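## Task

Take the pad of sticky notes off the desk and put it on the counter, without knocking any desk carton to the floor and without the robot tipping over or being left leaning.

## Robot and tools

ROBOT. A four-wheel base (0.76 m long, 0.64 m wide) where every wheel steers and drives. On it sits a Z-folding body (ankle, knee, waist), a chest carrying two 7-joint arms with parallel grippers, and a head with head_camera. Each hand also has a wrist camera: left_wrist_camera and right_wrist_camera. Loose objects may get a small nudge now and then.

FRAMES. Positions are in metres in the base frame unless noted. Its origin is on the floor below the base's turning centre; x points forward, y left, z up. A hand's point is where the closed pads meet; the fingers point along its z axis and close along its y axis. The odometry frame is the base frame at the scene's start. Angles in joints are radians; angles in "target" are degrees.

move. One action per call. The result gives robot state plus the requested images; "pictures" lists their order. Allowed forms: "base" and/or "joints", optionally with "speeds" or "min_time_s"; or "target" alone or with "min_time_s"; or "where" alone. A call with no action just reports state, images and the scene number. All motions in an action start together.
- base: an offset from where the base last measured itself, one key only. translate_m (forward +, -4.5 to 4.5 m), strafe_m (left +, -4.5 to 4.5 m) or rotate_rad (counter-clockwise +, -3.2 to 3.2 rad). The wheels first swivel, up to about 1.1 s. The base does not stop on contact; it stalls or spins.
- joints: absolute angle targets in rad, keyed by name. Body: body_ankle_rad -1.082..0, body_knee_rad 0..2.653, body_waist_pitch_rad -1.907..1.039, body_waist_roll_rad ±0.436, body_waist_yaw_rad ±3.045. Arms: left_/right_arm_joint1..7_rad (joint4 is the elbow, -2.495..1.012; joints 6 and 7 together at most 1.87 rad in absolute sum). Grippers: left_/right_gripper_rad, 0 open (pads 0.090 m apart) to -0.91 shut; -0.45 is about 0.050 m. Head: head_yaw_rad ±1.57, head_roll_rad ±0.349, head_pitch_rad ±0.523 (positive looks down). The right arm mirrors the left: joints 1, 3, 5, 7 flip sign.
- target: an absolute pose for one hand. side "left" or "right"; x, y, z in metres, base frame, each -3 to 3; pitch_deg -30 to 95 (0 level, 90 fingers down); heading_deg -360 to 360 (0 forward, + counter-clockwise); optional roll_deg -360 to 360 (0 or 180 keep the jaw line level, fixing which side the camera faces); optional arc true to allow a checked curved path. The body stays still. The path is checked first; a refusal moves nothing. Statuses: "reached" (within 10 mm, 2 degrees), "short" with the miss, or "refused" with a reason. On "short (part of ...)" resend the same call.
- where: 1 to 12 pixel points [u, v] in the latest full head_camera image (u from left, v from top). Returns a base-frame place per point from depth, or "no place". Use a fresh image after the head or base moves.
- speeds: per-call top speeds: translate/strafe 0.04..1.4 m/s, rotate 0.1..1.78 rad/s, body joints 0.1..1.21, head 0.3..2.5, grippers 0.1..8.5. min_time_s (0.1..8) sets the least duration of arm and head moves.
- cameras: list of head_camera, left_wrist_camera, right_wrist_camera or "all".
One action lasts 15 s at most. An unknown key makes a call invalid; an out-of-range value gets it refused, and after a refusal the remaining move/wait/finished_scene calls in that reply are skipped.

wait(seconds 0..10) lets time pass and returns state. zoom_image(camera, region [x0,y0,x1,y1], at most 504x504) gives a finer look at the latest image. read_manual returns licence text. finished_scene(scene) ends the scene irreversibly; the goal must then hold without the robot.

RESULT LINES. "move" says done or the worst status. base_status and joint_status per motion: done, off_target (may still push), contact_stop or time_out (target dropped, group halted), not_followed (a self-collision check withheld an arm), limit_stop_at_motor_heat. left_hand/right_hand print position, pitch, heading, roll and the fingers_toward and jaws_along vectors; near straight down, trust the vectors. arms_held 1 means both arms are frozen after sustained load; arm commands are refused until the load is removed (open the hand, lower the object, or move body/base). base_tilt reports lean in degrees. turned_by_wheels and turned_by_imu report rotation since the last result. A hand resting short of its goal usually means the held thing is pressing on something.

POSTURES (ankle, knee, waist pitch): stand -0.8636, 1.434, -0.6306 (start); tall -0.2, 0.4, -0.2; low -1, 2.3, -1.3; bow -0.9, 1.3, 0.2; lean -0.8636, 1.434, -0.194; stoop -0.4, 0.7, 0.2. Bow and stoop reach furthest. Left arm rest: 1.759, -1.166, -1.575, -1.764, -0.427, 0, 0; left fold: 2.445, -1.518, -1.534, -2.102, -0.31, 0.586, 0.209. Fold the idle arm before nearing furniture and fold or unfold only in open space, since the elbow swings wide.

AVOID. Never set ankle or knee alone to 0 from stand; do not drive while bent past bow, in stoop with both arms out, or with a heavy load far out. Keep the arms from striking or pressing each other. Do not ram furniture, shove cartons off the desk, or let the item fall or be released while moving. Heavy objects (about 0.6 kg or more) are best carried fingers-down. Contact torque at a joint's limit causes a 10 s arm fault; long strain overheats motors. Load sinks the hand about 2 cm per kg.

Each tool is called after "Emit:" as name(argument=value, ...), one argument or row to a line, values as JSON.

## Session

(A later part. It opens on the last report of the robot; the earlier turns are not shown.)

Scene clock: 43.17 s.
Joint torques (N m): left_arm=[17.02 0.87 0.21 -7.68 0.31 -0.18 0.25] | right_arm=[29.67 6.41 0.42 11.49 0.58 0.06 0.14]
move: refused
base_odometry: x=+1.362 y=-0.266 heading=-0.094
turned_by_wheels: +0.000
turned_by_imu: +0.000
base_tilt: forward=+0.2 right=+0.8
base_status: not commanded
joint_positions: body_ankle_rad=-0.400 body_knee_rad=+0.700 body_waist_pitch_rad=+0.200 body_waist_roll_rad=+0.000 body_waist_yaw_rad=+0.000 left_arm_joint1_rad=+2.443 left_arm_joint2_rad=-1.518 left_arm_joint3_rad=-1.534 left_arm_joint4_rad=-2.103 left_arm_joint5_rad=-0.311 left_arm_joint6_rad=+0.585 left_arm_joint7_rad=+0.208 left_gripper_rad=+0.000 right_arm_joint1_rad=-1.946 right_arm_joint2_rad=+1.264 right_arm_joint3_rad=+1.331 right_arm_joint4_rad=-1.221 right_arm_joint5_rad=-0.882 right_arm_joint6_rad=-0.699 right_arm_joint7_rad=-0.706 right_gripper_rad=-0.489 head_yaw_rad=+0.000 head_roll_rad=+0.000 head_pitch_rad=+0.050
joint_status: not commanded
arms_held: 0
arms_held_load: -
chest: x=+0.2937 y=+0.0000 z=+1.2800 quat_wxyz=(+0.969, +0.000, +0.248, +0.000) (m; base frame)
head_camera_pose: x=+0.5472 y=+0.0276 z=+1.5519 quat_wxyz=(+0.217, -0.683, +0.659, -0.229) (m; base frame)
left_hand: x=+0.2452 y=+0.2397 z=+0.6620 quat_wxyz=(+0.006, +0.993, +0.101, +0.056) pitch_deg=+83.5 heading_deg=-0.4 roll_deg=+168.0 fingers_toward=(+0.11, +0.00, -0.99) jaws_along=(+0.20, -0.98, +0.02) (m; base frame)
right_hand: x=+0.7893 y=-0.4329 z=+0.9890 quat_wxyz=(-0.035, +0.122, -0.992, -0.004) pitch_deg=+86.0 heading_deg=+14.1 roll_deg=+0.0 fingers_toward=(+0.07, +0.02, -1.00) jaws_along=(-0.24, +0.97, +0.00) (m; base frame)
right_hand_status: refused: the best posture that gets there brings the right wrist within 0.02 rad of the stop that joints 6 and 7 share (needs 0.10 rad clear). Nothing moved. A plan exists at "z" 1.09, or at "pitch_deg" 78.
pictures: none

Emit:
move(
  target={"side": "right", "x": 0.789, "y": -0.433, "z": 1.125, "pitch_deg": 78, "heading_deg": 12, "roll_deg": 0},
  cameras=["right_wrist_camera"],
)

Emit:
move(
  base={"translate_m": -0.65},
  cameras=["head_camera"],
)

Emit:
move(
  base={"rotate_rad": 3.1416},
  joints={"head_pitch_rad": -0.45},
  cameras=["head_camera", "right_wrist_camera"],
)

Scene clock: 46.37 s.
Joint torques (N m): left_arm=[17.11 0.82 0.18 -7.73 0.31 -0.08 0.16] | right_arm=[27.72 11.41 0.91 12.87 -0.37 -0.1 -0.36]
move: done
base_odometry: x=+1.362 y=-0.266 heading=-0.094
turned_by_wheels: +0.000
turned_by_imu: +0.000
base_tilt: forward=+0.2 right=+0.7
base_status: not commanded
joint_positions: body_ankle_rad=-0.400 body_knee_rad=+0.700 body_waist_pitch_rad=+0.200 body_waist_roll_rad=+0.000 body_waist_yaw_rad=+0.000 left_arm_joint1_rad=+2.444 left_arm_joint2_rad=-1.518 left_arm_joint3_rad=-1.534 left_arm_joint4_rad=-2.103 left_arm_joint5_rad=-0.311 left_arm_joint6_rad=+0.585 left_arm_joint7_rad=+0.208 left_gripper_rad=+0.000 right_arm_joint1_rad=-1.613 right_arm_joint2_rad=+1.282 right_arm_joint3_rad=+1.259 right_arm_joint4_rad=-1.311 right_arm_joint5_rad=-0.946 right_arm_joint6_rad=-0.764 right_arm_joint7_rad=-0.827 right_gripper_rad=-0.489 head_yaw_rad=+0.000 head_roll_rad=+0.000 head_pitch_rad=+0.050
joint_status: not commanded
arms_held: 0
arms_held_load: -
chest: x=+0.2937 y=+0.0000 z=+1.2800 quat_wxyz=(+0.969, +0.000, +0.248, +0.000) (m; base frame)
head_camera_pose: x=+0.5472 y=+0.0276 z=+1.5519 quat_wxyz=(+0.217, -0.683, +0.659, -0.229) (m; base frame)
left_hand: x=+0.2451 y=+0.2397 z=+0.6620 quat_wxyz=(+0.006, +0.993, +0.101, +0.056) pitch_deg=+83.5 heading_deg=-0.4 roll_deg=+168.0 fingers_toward=(+0.11, +0.00, -0.99) jaws_along=(+0.20, -0.98, +0.02) (m; base frame)
right_hand: x=+0.7887 y=-0.4330 z=+1.1234 quat_wxyz=(-0.103, +0.104, -0.989, -0.012) pitch_deg=+78.1 heading_deg=+12.5 roll_deg=+0.6 fingers_toward=(+0.20, +0.04, -0.98) jaws_along=(-0.21, +0.98, +0.00) (m; base frame)
right_hand_status: reached (straight line, to end with the hand's camera side forward, planned for 1.0 s): 2 mm and 0.1 deg off.
pictures: right_wrist_camera
camera_calibration:
right_wrist_camera: T_world_to_cam=[[0.224536, -0.974369, 0.0137338, -0.619336], [-0.921044, -0.207603, 0.329513, 0.272939], [-0.318216, -0.0866368, -0.944051, 1.41222], [0, 0, 0, 1]] pos_world=[0.839844, -0.424449, 1.25178]

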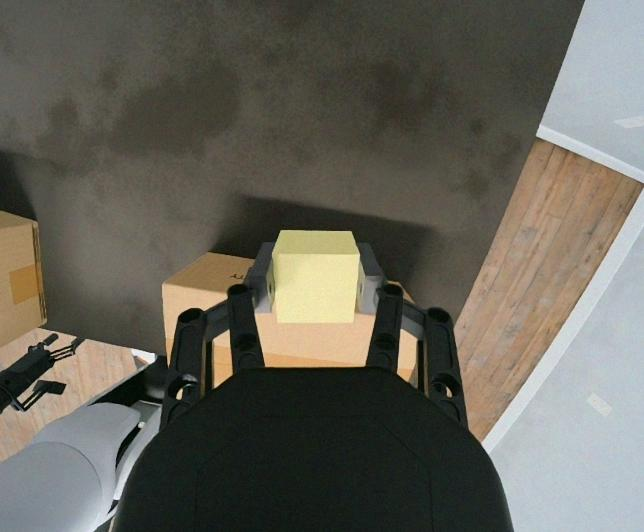

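Scene clock: 50.23 s.
Joint torques (N m): left_arm=[15.99 1.24 0.29 -8.23 0.33 -0.12 0.3] | right_arm=[27.06 10.78 1.23 13.23 -0.29 0.24 -0.22]
move: done
base_odometry: x=+0.715 y=-0.206 heading=-0.093
turned_by_wheels: +0.000
turned_by_imu: +0.001
base_tilt: forward=+0.2 right=+0.8
base_status: done
joint_positions: body_ankle_rad=-0.400 body_knee_rad=+0.700 body_waist_pitch_rad=+0.200 body_waist_roll_rad=+0.000 body_waist_yaw_rad=+0.000 left_arm_joint1_rad=+2.446 left_arm_joint2_rad=-1.518 left_arm_joint3_rad=-1.534 left_arm_joint4_rad=-2.102 left_arm_joint5_rad=-0.311 left_arm_joint6_rad=+0.585 left_arm_joint7_rad=+0.208 left_gripper_rad=+0.000 right_arm_joint1_rad=-1.611 right_arm_joint2_rad=+1.283 right_arm_joint3_rad=+1.258 right_arm_joint4_rad=-1.311 right_arm_joint5_rad=-0.946 right_arm_joint6_rad=-0.765 right_arm_joint7_rad=-0.827 right_gripper_rad=-0.489 head_yaw_rad=+0.000 head_roll_rad=+0.000 head_pitch_rad=+0.050
joint_status: not commanded
arms_held: 0
arms_held_load: -
chest: x=+0.2933 y=+0.0000 z=+1.2802 quat_wxyz=(+0.969, +0.000, +0.247, +0.000) (m; base frame)
head_camera_pose: x=+0.5467 y=+0.0276 z=+1.5521 quat_wxyz=(+0.218, -0.683, +0.659, -0.229) (m; base frame)
left_hand: x=+0.2432 y=+0.2397 z=+0.6620 quat_wxyz=(+0.006, +0.993, +0.101, +0.055) pitch_deg=+83.7 heading_deg=-0.4 roll_deg=+168.0 fingers_toward=(+0.11, +0.00, -0.99) jaws_along=(+0.20, -0.98, +0.02) (m; base frame)
right_hand: x=+0.7883 y=-0.4331 z=+1.1247 quat_wxyz=(-0.104, +0.103, -0.989, -0.012) pitch_deg=+78.0 heading_deg=+12.3 roll_deg=+0.4 fingers_toward=(+0.20, +0.04, -0.98) jaws_along=(-0.21, +0.98, +0.00) (m; base frame)
pictures: head_camera
camera_calibration:
head_camera: T_world_to_cam=[[0.0264095, -0.999327, 0.0254637, -0.0263337], [-0.800099, -0.0364015, -0.598763, 1.36777], [0.599287, -0.00456048, -0.800522, 0.915013], [0, 0, 0, 1]] pos_world=[0.546691, 0.0276457, 1.55213]

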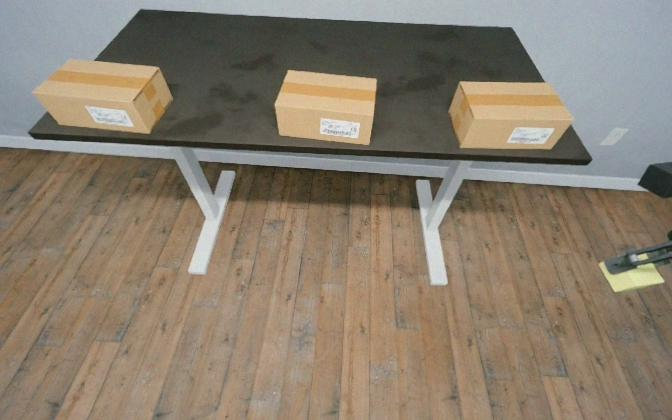

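Scene clock: 55.80 s.
Joint torques (N m): left_arm=[15.99 0.9 0.5 -8.31 0.43 -0.08 0.19] | right_arm=[27.56 10.2 0.86 12.94 -0.02 0.31 0.03]
move: done
base_odometry: x=+0.715 y=-0.207 heading=+3.048
turned_by_wheels: +3.141
turned_by_imu: +3.121
base_tilt: forward=+0.4 right=+0.8
base_status: done
joint_positions: body_ankle_rad=-0.400 body_knee_rad=+0.700 body_waist_pitch_rad=+0.200 body_waist_roll_rad=+0.000 body_waist_yaw_rad=+0.000 left_arm_joint1_rad=+2.445 left_arm_joint2_rad=-1.518 left_arm_joint3_rad=-1.534 left_arm_joint4_rad=-2.102 left_arm_joint5_rad=-0.311 left_arm_joint6_rad=+0.585 left_arm_joint7_rad=+0.208 left_gripper_rad=+0.000 right_arm_joint1_rad=-1.612 right_arm_joint2_rad=+1.284 right_arm_joint3_rad=+1.258 right_arm_joint4_rad=-1.311 right_arm_joint5_rad=-0.947 right_arm_joint6_rad=-0.765 right_arm_joint7_rad=-0.828 right_gripper_rad=-0.489 head_yaw_rad=+0.000 head_roll_rad=+0.000 head_pitch_rad=-0.450
joint_status: all done
arms_held: 0
arms_held_load: -
chest: x=+0.2933 y=+0.0000 z=+1.2801 quat_wxyz=(+0.969, +0.000, +0.247, +0.000) (m; base frame)
head_camera_pose: x=+0.5100 y=+0.0278 z=+1.6136 quat_wxyz=(+0.374, -0.605, +0.585, -0.391) (m; base frame)
left_hand: x=+0.2437 y=+0.2402 z=+0.6620 quat_wxyz=(+0.006, +0.993, +0.101, +0.055) pitch_deg=+83.6 heading_deg=-0.1 roll_deg=+168.3 fingers_toward=(+0.11, +0.00, -0.99) jaws_along=(+0.20, -0.98, +0.02) (m; base frame)
right_hand: x=+0.7885 y=-0.4324 z=+1.1246 quat_wxyz=(-0.103, +0.104, -0.989, -0.011) pitch_deg=+78.1 heading_deg=+12.2 roll_deg=+0.2 fingers_toward=(+0.20, +0.04, -0.98) jaws_along=(-0.21, +0.98, +0.00) (m; base frame)
pictures: head_camera, right_wrist_camera
camera_calibration:
head_camera: T_world_to_cam=[[0.0112354, -0.999313, 0.0353292, -0.0350093], [-0.415221, -0.0368039, -0.908976, 1.67946], [0.909651, -0.00445674, -0.415349, 0.206381], [0, 0, 0, 1]] pos_world=[0.510007, 0.0277454, 1.61355]
right_wrist_camera: T_world_to_cam=[[0.225782, -0.974059, 0.0151911, -0.621237], [-0.920808, -0.208296, 0.329735, 0.271665], [-0.318017, -0.0884362, -0.943951, 1.41228], [0, 0, 0, 1]] pos_world=[0.839545, -0.423638, 1.25298]

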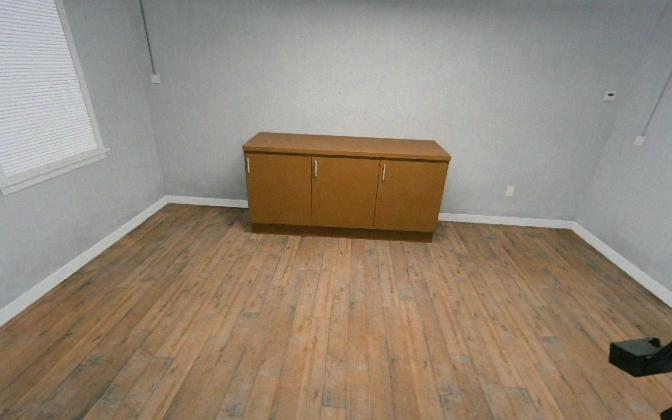

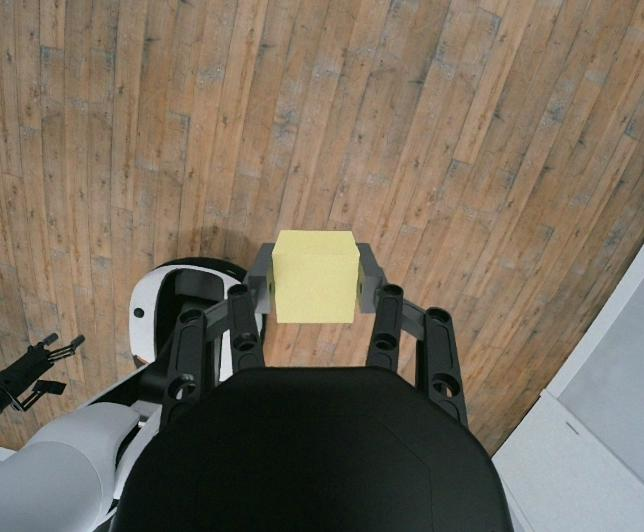

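Same layout; the hand lines up with the counter already.

Emit:
move(
  where=[
    [380, 156],
    [248, 151],
    [445, 159],
    [445, 152],
  ],
)

Scene clock: 56.33 s.
Joint torques (N m): left_arm=[16.06 0.79 0.52 -8.3 0.41 -0.11 0.26] | right_arm=[27.43 10.09 1.15 13.1 0.1 0.23 0.09]
base_odometry: x=+0.715 y=-0.207 heading=+3.048
turned_by_wheels: +0.000
turned_by_imu: +0.000
base_tilt: forward=+0.3 right=+0.8
where, head_camera: pixel (380, 156): x +3.161, y -0.341, z +0.912; pixel (248, 151): x +3.194, y +0.777, z +0.904; pixel (445, 159): x +3.121, y -0.876, z +0.918; pixel (445, 152): x +3.267, y -0.916, z +0.941. By the robot's depth camera.
base_status: done
joint_positions: body_ankle_rad=-0.400 body_knee_rad=+0.700 body_waist_pitch_rad=+0.200 body_waist_roll_rad=+0.000 body_waist_yaw_rad=+0.000 left_arm_joint1_rad=+2.445 left_arm_joint2_rad=-1.518 left_arm_joint3_rad=-1.534 left_arm_joint4_rad=-2.102 left_arm_joint5_rad=-0.311 left_arm_joint6_rad=+0.585 left_arm_joint7_rad=+0.208 left_gripper_rad=+0.000 right_arm_joint1_rad=-1.612 right_arm_joint2_rad=+1.284 right_arm_joint3_rad=+1.258 right_arm_joint4_rad=-1.311 right_arm_joint5_rad=-0.947 right_arm_joint6_rad=-0.765 right_arm_joint7_rad=-0.828 right_gripper_rad=-0.489 head_yaw_rad=+0.000 head_roll_rad=+0.000 head_pitch_rad=-0.450
joint_status: all done
arms_held: 0
arms_held_load: -
chest: x=+0.2933 y=+0.0000 z=+1.2801 quat_wxyz=(+0.969, +0.000, +0.247, +0.000) (m; base frame)
head_camera_pose: x=+0.5100 y=+0.0278 z=+1.6136 quat_wxyz=(+0.374, -0.605, +0.585, -0.391) (m; base frame)
left_hand: x=+0.2437 y=+0.2402 z=+0.6620 quat_wxyz=(+0.006, +0.993, +0.101, +0.055) pitch_deg=+83.6 heading_deg=-0.1 roll_deg=+168.3 fingers_toward=(+0.11, +0.00, -0.99) jaws_along=(+0.20, -0.98, +0.02) (m; base frame)
right_hand: x=+0.7885 y=-0.4324 z=+1.1246 quat_wxyz=(-0.103, +0.104, -0.989, -0.011) pitch_deg=+78.1 heading_deg=+12.2 roll_deg=+0.2 fingers_toward=(+0.20, +0.04, -0.98) jaws_along=(-0.21, +0.98, +0.00) (m; base frame)
pictures: none

Emit:
move(
  base={"rotate_rad": -0.044},
)

Emit:
move(
  base={"translate_m": 2.53},
  joints={"head_pitch_rad": 0.1},
  speeds={"translate_m": 0.6},
  cameras=["head_camera", "right_wrist_camera"],
)

Scene clock: 58.90 s.
Joint torques (N m): left_arm=[16.04 0.7 0.23 -8.08 0.35 -0.06 0.27] | right_arm=[27.01 11.37 1.31 13.16 0.34 0.27 -0.18]
move: done
base_odometry: x=+0.715 y=-0.207 heading=+3.004
turned_by_wheels: -0.044
turned_by_imu: -0.044
base_tilt: forward=+0.2 right=+0.9
base_status: done
joint_positions: body_ankle_rad=-0.400 body_knee_rad=+0.700 body_waist_pitch_rad=+0.200 body_waist_roll_rad=+0.000 body_waist_yaw_rad=+0.000 left_arm_joint1_rad=+2.445 left_arm_joint2_rad=-1.518 left_arm_joint3_rad=-1.534 left_arm_joint4_rad=-2.102 left_arm_joint5_rad=-0.311 left_arm_joint6_rad=+0.585 left_arm_joint7_rad=+0.208 left_gripper_rad=+0.000 right_arm_joint1_rad=-1.612 right_arm_joint2_rad=+1.283 right_arm_joint3_rad=+1.258 right_arm_joint4_rad=-1.311 right_arm_joint5_rad=-0.947 right_arm_joint6_rad=-0.765 right_arm_joint7_rad=-0.828 right_gripper_rad=-0.489 head_yaw_rad=+0.000 head_roll_rad=+0.000 head_pitch_rad=-0.450
joint_status: not commanded
arms_held: 0
arms_held_load: -
chest: x=+0.2933 y=+0.0000 z=+1.2801 quat_wxyz=(+0.969, +0.000, +0.247, +0.000) (m; base frame)
head_camera_pose: x=+0.5100 y=+0.0276 z=+1.6136 quat_wxyz=(+0.374, -0.605, +0.585, -0.391) (m; base frame)
left_hand: x=+0.2438 y=+0.2398 z=+0.6620 quat_wxyz=(+0.006, +0.993, +0.101, +0.055) pitch_deg=+83.6 heading_deg=-0.4 roll_deg=+168.1 fingers_toward=(+0.11, +0.00, -0.99) jaws_along=(+0.20, -0.98, +0.02) (m; base frame)
right_hand: x=+0.7881 y=-0.4331 z=+1.1243 quat_wxyz=(-0.103, +0.103, -0.989, -0.011) pitch_deg=+78.1 heading_deg=+12.3 roll_deg=+0.4 fingers_toward=(+0.20, +0.04, -0.98) jaws_along=(-0.21, +0.98, +0.00) (m; base frame)
pictures: none

Scene clock: 66.00 s.
Joint torques (N m): left_arm=[16.13 1.05 0.38 -7.91 0.39 -0.14 0.26] | right_arm=[27.32 11.42 1.28 13.12 0.07 0.1 -0.14]
move: done
base_odometry: x=-1.793 y=+0.126 heading=+3.012
turned_by_wheels: +0.008
turned_by_imu: +0.004
base_tilt: forward=+0.2 right=+0.9
base_status: done
joint_positions: body_ankle_rad=-0.400 body_knee_rad=+0.700 body_waist_pitch_rad=+0.200 body_waist_roll_rad=+0.000 body_waist_yaw_rad=+0.000 left_arm_joint1_rad=+2.444 left_arm_joint2_rad=-1.518 left_arm_joint3_rad=-1.534 left_arm_joint4_rad=-2.102 left_arm_joint5_rad=-0.311 left_arm_joint6_rad=+0.585 left_arm_joint7_rad=+0.208 left_gripper_rad=+0.000 right_arm_joint1_rad=-1.612 right_arm_joint2_rad=+1.283 right_arm_joint3_rad=+1.258 right_arm_joint4_rad=-1.311 right_arm_joint5_rad=-0.947 right_arm_joint6_rad=-0.765 right_arm_joint7_rad=-0.828 right_gripper_rad=-0.489 head_yaw_rad=+0.000 head_roll_rad=+0.000 head_pitch_rad=+0.100
joint_status: all done
arms_held: 0
arms_held_load: -
chest: x=+0.2937 y=+0.0000 z=+1.2800 quat_wxyz=(+0.969, +0.000, +0.248, +0.000) (m; base frame)
head_camera_pose: x=+0.5490 y=+0.0277 z=+1.5449 quat_wxyz=(+0.201, -0.688, +0.664, -0.211) (m; base frame)
left_hand: x=+0.2444 y=+0.2399 z=+0.6619 quat_wxyz=(+0.006, +0.993, +0.101, +0.056) pitch_deg=+83.6 heading_deg=-0.3 roll_deg=+168.1 fingers_toward=(+0.11, +0.00, -0.99) jaws_along=(+0.20, -0.98, +0.02) (m; base frame)
right_hand: x=+0.7884 y=-0.4330 z=+1.1239 quat_wxyz=(-0.103, +0.104, -0.989, -0.011) pitch_deg=+78.1 heading_deg=+12.3 roll_deg=+0.4 fingers_toward=(+0.20, +0.04, -0.98) jaws_along=(-0.21, +0.98, +0.00) (m; base frame)
pictures: head_camera, right_wrist_camera
camera_calibration:
head_camera: T_world_to_cam=[[0.0278346, -0.999319, 0.0242028, -0.0250453], [-0.829418, -0.0366027, -0.557428, 1.31754], [0.557935, -0.00455846, -0.829872, 0.975824], [0, 0, 0, 1]] pos_world=[0.549042, 0.0276455, 1.54485]
right_wrist_camera: T_world_to_cam=[[0.224667, -0.974328, 0.0144767, -0.62022], [-0.920803, -0.207417, 0.330302, 0.271503], [-0.31882, -0.0875381, -0.943764, 1.41241], [0, 0, 0, 1]] pos_world=[0.839647, -0.424344, 1.25228]

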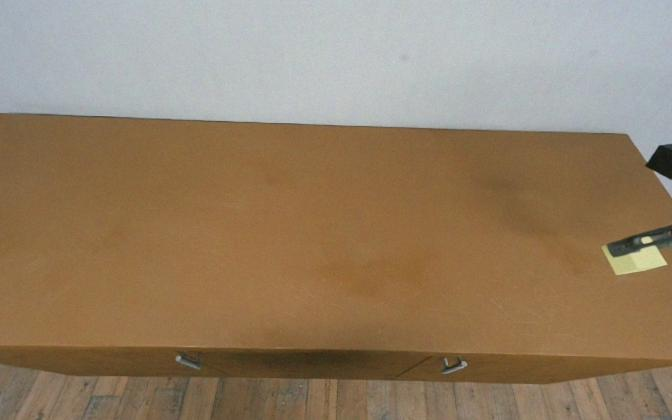

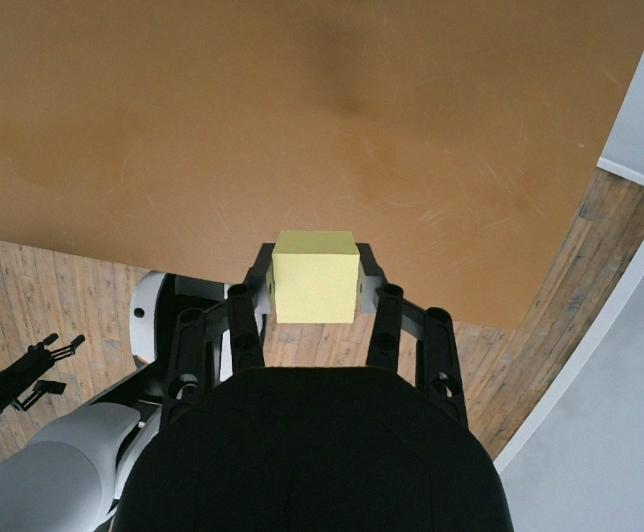

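Emit:
move(
  where=[
    [570, 270],
    [520, 250],
    [560, 350],
  ],
)

Emit:
move(
  target={"side": "right", "x": 0.80, "y": -0.433, "z": 0.962, "pitch_deg": 86, "heading_deg": 14, "roll_deg": 0},
  min_time_s=1.6,
  cameras=["head_camera", "right_wrist_camera"],
)

Scene clock: 67.33 s.
Joint torques (N m): left_arm=[16.21 0.85 0.39 -7.9 0.34 -0.09 0.3] | right_arm=[26.88 10.8 1.17 13.22 -0.07 0.23 -0.11]
base_odometry: x=-1.793 y=+0.126 heading=+3.012
turned_by_wheels: +0.000
turned_by_imu: +0.000
base_tilt: forward=+0.3 right=+0.9
where, head_camera: pixel (570, 270): x +0.839, y -0.481, z +0.914; pixel (520, 250): x +0.882, y -0.385, z +0.917; pixel (560, 350): x +0.678, y -0.403, z +0.912. By the robot's depth camera.
base_status: done
joint_positions: body_ankle_rad=-0.400 body_knee_rad=+0.700 body_waist_pitch_rad=+0.200 body_waist_roll_rad=+0.000 body_waist_yaw_rad=+0.000 left_arm_joint1_rad=+2.444 left_arm_joint2_rad=-1.518 left_arm_joint3_rad=-1.534 left_arm_joint4_rad=-2.102 left_arm_joint5_rad=-0.311 left_arm_joint6_rad=+0.585 left_arm_joint7_rad=+0.208 left_gripper_rad=+0.000 right_arm_joint1_rad=-1.612 right_arm_joint2_rad=+1.283 right_arm_joint3_rad=+1.258 right_arm_joint4_rad=-1.311 right_arm_joint5_rad=-0.947 right_arm_joint6_rad=-0.765 right_arm_joint7_rad=-0.828 right_gripper_rad=-0.489 head_yaw_rad=+0.000 head_roll_rad=+0.000 head_pitch_rad=+0.100
joint_status: all done
arms_held: 0
arms_held_load: -
chest: x=+0.2937 y=+0.0000 z=+1.2800 quat_wxyz=(+0.969, +0.000, +0.248, +0.000) (m; base frame)
head_camera_pose: x=+0.5490 y=+0.0277 z=+1.5449 quat_wxyz=(+0.201, -0.688, +0.664, -0.211) (m; base frame)
left_hand: x=+0.2444 y=+0.2399 z=+0.6619 quat_wxyz=(+0.006, +0.993, +0.101, +0.056) pitch_deg=+83.6 heading_deg=-0.3 roll_deg=+168.1 fingers_toward=(+0.11, +0.00, -0.99) jaws_along=(+0.20, -0.98, +0.02) (m; base frame)
right_hand: x=+0.7884 y=-0.4330 z=+1.1239 quat_wxyz=(-0.103, +0.104, -0.989, -0.011) pitch_deg=+78.1 heading_deg=+12.3 roll_deg=+0.4 fingers_toward=(+0.20, +0.04, -0.98) jaws_along=(-0.21, +0.98, +0.00) (m; base frame)
pictures: none

Scene clock: 69.43 s.
Joint torques (N m): left_arm=[16.69 0.88 0.43 -8.05 0.35 -0.11 0.26] | right_arm=[31.39 6.4 0.37 11.94 0.53 0.29 0.29]
move: done
base_odometry: x=-1.793 y=+0.126 heading=+3.012
turned_by_wheels: +0.000
turned_by_imu: +0.000
base_tilt: forward=+0.3 right=+0.8
base_status: not commanded
joint_positions: body_ankle_rad=-0.400 body_knee_rad=+0.700 body_waist_pitch_rad=+0.200 body_waist_roll_rad=+0.000 body_waist_yaw_rad=+0.000 left_arm_joint1_rad=+2.444 left_arm_joint2_rad=-1.518 left_arm_joint3_rad=-1.534 left_arm_joint4_rad=-2.102 left_arm_joint5_rad=-0.311 left_arm_joint6_rad=+0.585 left_arm_joint7_rad=+0.208 left_gripper_rad=+0.000 right_arm_joint1_rad=-2.039 right_arm_joint2_rad=+1.257 right_arm_joint3_rad=+1.354 right_arm_joint4_rad=-1.153 right_arm_joint5_rad=-0.857 right_arm_joint6_rad=-0.689 right_arm_joint7_rad=-0.689 right_gripper_rad=-0.489 head_yaw_rad=+0.000 head_roll_rad=+0.000 head_pitch_rad=+0.100
joint_status: not commanded
arms_held: 0
arms_held_load: -
chest: x=+0.2937 y=+0.0000 z=+1.2800 quat_wxyz=(+0.969, +0.000, +0.248, +0.000) (m; base frame)
head_camera_pose: x=+0.5490 y=+0.0277 z=+1.5449 quat_wxyz=(+0.201, -0.688, +0.664, -0.212) (m; base frame)
left_hand: x=+0.2444 y=+0.2399 z=+0.6619 quat_wxyz=(+0.006, +0.993, +0.101, +0.056) pitch_deg=+83.6 heading_deg=-0.3 roll_deg=+168.1 fingers_toward=(+0.11, +0.00, -0.99) jaws_along=(+0.20, -0.98, +0.02) (m; base frame)
right_hand: x=+0.7996 y=-0.4328 z=+0.9623 quat_wxyz=(-0.034, +0.122, -0.992, -0.004) pitch_deg=+86.1 heading_deg=+14.1 roll_deg=+0.0 fingers_toward=(+0.07, +0.02, -1.00) jaws_along=(-0.24, +0.97, +0.00) (m; base frame)
right_hand_status: reached (straight line, to end with the hand's camera side forward, planned for 1.6 s): 1 mm and 0.1 deg off.
pictures: head_camera, right_wrist_camera
camera_calibration:
head_camera: T_world_to_cam=[[0.0278321, -0.999319, 0.0242074, -0.0250511], [-0.829341, -0.0366039, -0.557543, 1.31767], [0.55805, -0.00455858, -0.829795, 0.975641], [0, 0, 0, 1]] pos_world=[0.549042, 0.0276455, 1.54485]
right_wrist_camera: T_world_to_cam=[[0.262142, -0.964932, 0.0137135, -0.64531], [-0.85933, -0.22694, 0.458313, 0.154457], [-0.439128, -0.131927, -0.888685, 1.2875], [0, 0, 0, 1]] pos_world=[0.867268, -0.417772, 1.08224]

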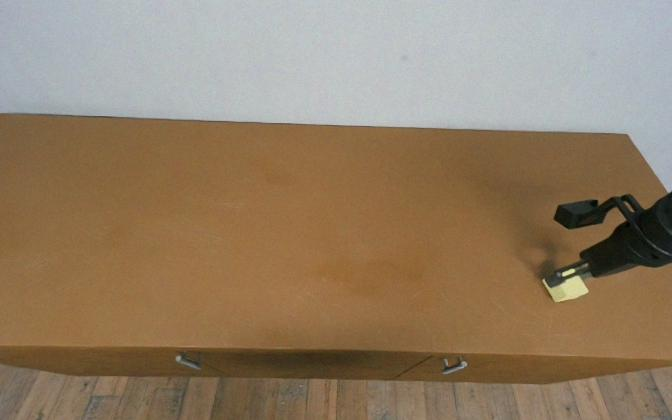

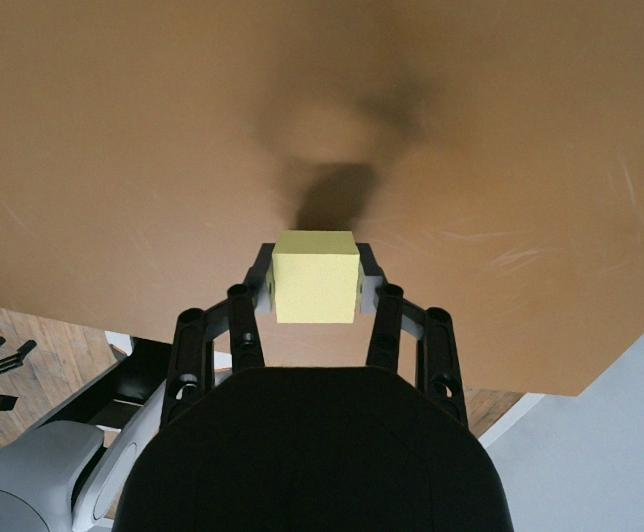

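Emit:
move(
  target={"side": "right", "x": 0.80, "y": -0.433, "z": 0.945, "pitch_deg": 86, "heading_deg": 14, "roll_deg": 0},
  min_time_s=1.2,
  cameras=["right_wrist_camera"],
)

Scene clock: 72.10 s.
Joint torques (N m): left_arm=[16.31 1.16 0.34 -8.09 0.34 -0.17 0.3] | right_arm=[28.2 4.66 0.76 10.83 0.57 0.62 0.45]
move: done
base_odometry: x=-1.793 y=+0.126 heading=+3.012
turned_by_wheels: +0.000
turned_by_imu: +0.000
base_tilt: forward=+0.3 right=+0.9
base_status: not commanded
joint_positions: body_ankle_rad=-0.400 body_knee_rad=+0.700 body_waist_pitch_rad=+0.200 body_waist_roll_rad=+0.000 body_waist_yaw_rad=+0.000 left_arm_joint1_rad=+2.444 left_arm_joint2_rad=-1.518 left_arm_joint3_rad=-1.534 left_arm_joint4_rad=-2.102 left_arm_joint5_rad=-0.311 left_arm_joint6_rad=+0.585 left_arm_joint7_rad=+0.208 left_gripper_rad=+0.000 right_arm_joint1_rad=-2.069 right_arm_joint2_rad=+1.251 right_arm_joint3_rad=+1.363 right_arm_joint4_rad=-1.146 right_arm_joint5_rad=-0.838 right_arm_joint6_rad=-0.670 right_arm_joint7_rad=-0.662 right_gripper_rad=-0.489 head_yaw_rad=+0.000 head_roll_rad=+0.000 head_pitch_rad=+0.100
joint_status: not commanded
arms_held: 0
arms_held_load: -
chest: x=+0.2937 y=+0.0000 z=+1.2800 quat_wxyz=(+0.969, +0.000, +0.248, +0.000) (m; base frame)
head_camera_pose: x=+0.5490 y=+0.0277 z=+1.5449 quat_wxyz=(+0.201, -0.688, +0.664, -0.212) (m; base frame)
left_hand: x=+0.2444 y=+0.2399 z=+0.6619 quat_wxyz=(+0.006, +0.993, +0.101, +0.056) pitch_deg=+83.6 heading_deg=-0.3 roll_deg=+168.1 fingers_toward=(+0.11, +0.00, -0.99) jaws_along=(+0.20, -0.98, +0.02) (m; base frame)
right_hand: x=+0.8019 y=-0.4330 z=+0.9490 quat_wxyz=(-0.037, +0.122, -0.992, -0.003) pitch_deg=+85.8 heading_deg=+14.0 roll_deg=+0.0 fingers_toward=(+0.07, +0.01, -1.00) jaws_along=(-0.24, +0.97, +0.00) (m; base frame)
right_hand_status: reached (straight line, to end with the hand's camera side forward, planned for 1.2 s): 4 mm and 0.3 deg off.
pictures: right_wrist_camera
camera_calibration:
right_wrist_camera: T_world_to_cam=[[0.261578, -0.965045, 0.0162579, -0.647989], [-0.862131, -0.226043, 0.45347, 0.169568], [-0.433944, -0.132634, -0.891123, 1.27448], [0, 0, 0, 1]] pos_world=[0.868744, -0.41797, 1.06936]

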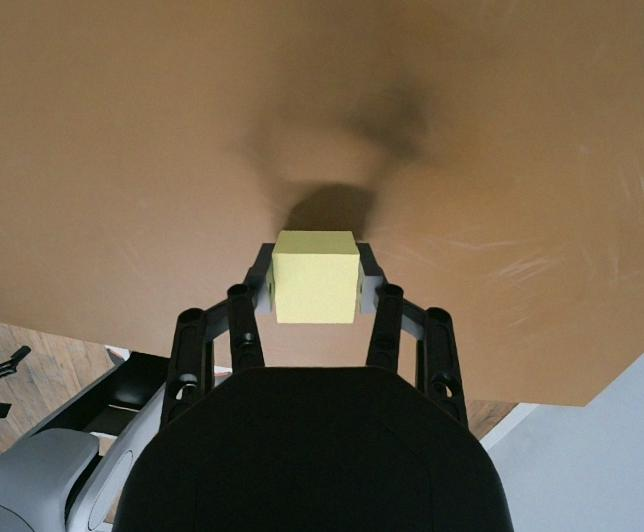

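Contact as predicted (0.949). Release.

Emit:
move(
  joints={"right_gripper_rad": -0.1},
  speeds={"right_gripper_rad": 0.4},
)

Emit:
move(
  target={"side": "right", "x": 0.80, "y": -0.433, "z": 1.07, "pitch_deg": 84, "heading_deg": 14, "roll_deg": 0},
  cameras=["right_wrist_camera"],
)

Scene clock: 74.93 s.
Joint torques (N m): left_arm=[16.66 0.83 0.27 -8.01 0.3 -0.11 0.22] | right_arm=[30.96 4.88 0.33 11.26 0.51 0.08 0.15]
move: done
base_odometry: x=-1.793 y=+0.126 heading=+3.012
turned_by_wheels: +0.000
turned_by_imu: +0.000
base_tilt: forward=+0.2 right=+0.8
base_status: not commanded
joint_positions: body_ankle_rad=-0.400 body_knee_rad=+0.700 body_waist_pitch_rad=+0.200 body_waist_roll_rad=+0.000 body_waist_yaw_rad=+0.000 left_arm_joint1_rad=+2.444 left_arm_joint2_rad=-1.518 left_arm_joint3_rad=-1.534 left_arm_joint4_rad=-2.102 left_arm_joint5_rad=-0.311 left_arm_joint6_rad=+0.585 left_arm_joint7_rad=+0.208 left_gripper_rad=+0.000 right_arm_joint1_rad=-2.075 right_arm_joint2_rad=+1.251 right_arm_joint3_rad=+1.364 right_arm_joint4_rad=-1.146 right_arm_joint5_rad=-0.837 right_arm_joint6_rad=-0.668 right_arm_joint7_rad=-0.661 right_gripper_rad=-0.101 head_yaw_rad=+0.000 head_roll_rad=+0.000 head_pitch_rad=+0.100
joint_status: all done
arms_held: 0
arms_held_load: -
chest: x=+0.2937 y=+0.0000 z=+1.2800 quat_wxyz=(+0.969, +0.000, +0.248, +0.000) (m; base frame)
head_camera_pose: x=+0.5490 y=+0.0277 z=+1.5449 quat_wxyz=(+0.201, -0.688, +0.664, -0.212) (m; base frame)
left_hand: x=+0.2444 y=+0.2399 z=+0.6619 quat_wxyz=(+0.006, +0.993, +0.101, +0.056) pitch_deg=+83.6 heading_deg=-0.3 roll_deg=+168.1 fingers_toward=(+0.11, +0.00, -0.99) jaws_along=(+0.20, -0.98, +0.02) (m; base frame)
right_hand: x=+0.8002 y=-0.4329 z=+0.9459 quat_wxyz=(-0.035, +0.122, -0.992, -0.004) pitch_deg=+86.0 heading_deg=+14.1 roll_deg=+0.0 fingers_toward=(+0.07, +0.02, -1.00) jaws_along=(-0.24, +0.97, +0.00) (m; base frame)
pictures: none

Scene clock: 76.33 s.
Joint torques (N m): left_arm=[16.21 1.1 0.27 -8.08 0.38 -0.14 0.28] | right_arm=[31.15 9.55 0.3 12.28 -0.34 -0.14 -0.29]
move: done
base_odometry: x=-1.793 y=+0.126 heading=+3.012
turned_by_wheels: +0.000
turned_by_imu: +0.000
base_tilt: forward=+0.2 right=+0.9
base_status: not commanded
joint_positions: body_ankle_rad=-0.400 body_knee_rad=+0.700 body_waist_pitch_rad=+0.200 body_waist_roll_rad=+0.000 body_waist_yaw_rad=+0.000 left_arm_joint1_rad=+2.444 left_arm_joint2_rad=-1.518 left_arm_joint3_rad=-1.534 left_arm_joint4_rad=-2.102 left_arm_joint5_rad=-0.311 left_arm_joint6_rad=+0.585 left_arm_joint7_rad=+0.208 left_gripper_rad=+0.000 right_arm_joint1_rad=-1.823 right_arm_joint2_rad=+1.286 right_arm_joint3_rad=+1.298 right_arm_joint4_rad=-1.161 right_arm_joint5_rad=-0.987 right_arm_joint6_rad=-0.784 right_arm_joint7_rad=-0.881 right_gripper_rad=-0.100 head_yaw_rad=+0.000 head_roll_rad=+0.000 head_pitch_rad=+0.100
joint_status: not commanded
arms_held: 0
arms_held_load: -
chest: x=+0.2937 y=+0.0000 z=+1.2800 quat_wxyz=(+0.969, +0.000, +0.248, +0.000) (m; base frame)
head_camera_pose: x=+0.5490 y=+0.0277 z=+1.5449 quat_wxyz=(+0.201, -0.688, +0.664, -0.212) (m; base frame)
left_hand: x=+0.2444 y=+0.2399 z=+0.6619 quat_wxyz=(+0.006, +0.993, +0.101, +0.056) pitch_deg=+83.6 heading_deg=-0.3 roll_deg=+168.1 fingers_toward=(+0.11, +0.00, -0.99) jaws_along=(+0.20, -0.98, +0.02) (m; base frame)
right_hand: x=+0.7999 y=-0.4331 z=+1.0690 quat_wxyz=(-0.052, +0.121, -0.991, -0.007) pitch_deg=+84.0 heading_deg=+14.7 roll_deg=+0.8 fingers_toward=(+0.10, +0.03, -0.99) jaws_along=(-0.24, +0.97, +0.00) (m; base frame)
right_hand_status: reached (straight line, to end with the hand's camera side forward, planned for 0.9 s): 1 mm and 0.1 deg off.
pictures: right_wrist_camera
camera_calibration:
right_wrist_camera: T_world_to_cam=[[0.259578, -0.965642, 0.0124057, -0.644061], [-0.875425, -0.229864, 0.425199, 0.15266], [-0.407739, -0.121233, -0.905015, 1.37929], [0, 0, 0, 1]] pos_world=[0.863219, -0.419626, 1.19136]

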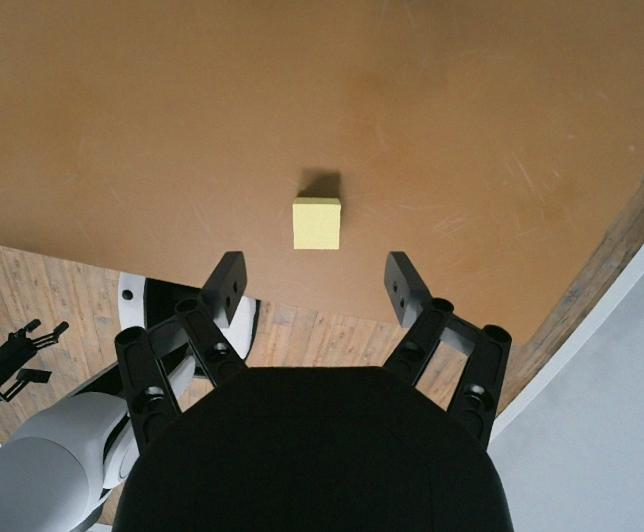

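Emit:
finished_scene(
  scene=3,
)

The scene is finished: the task was done.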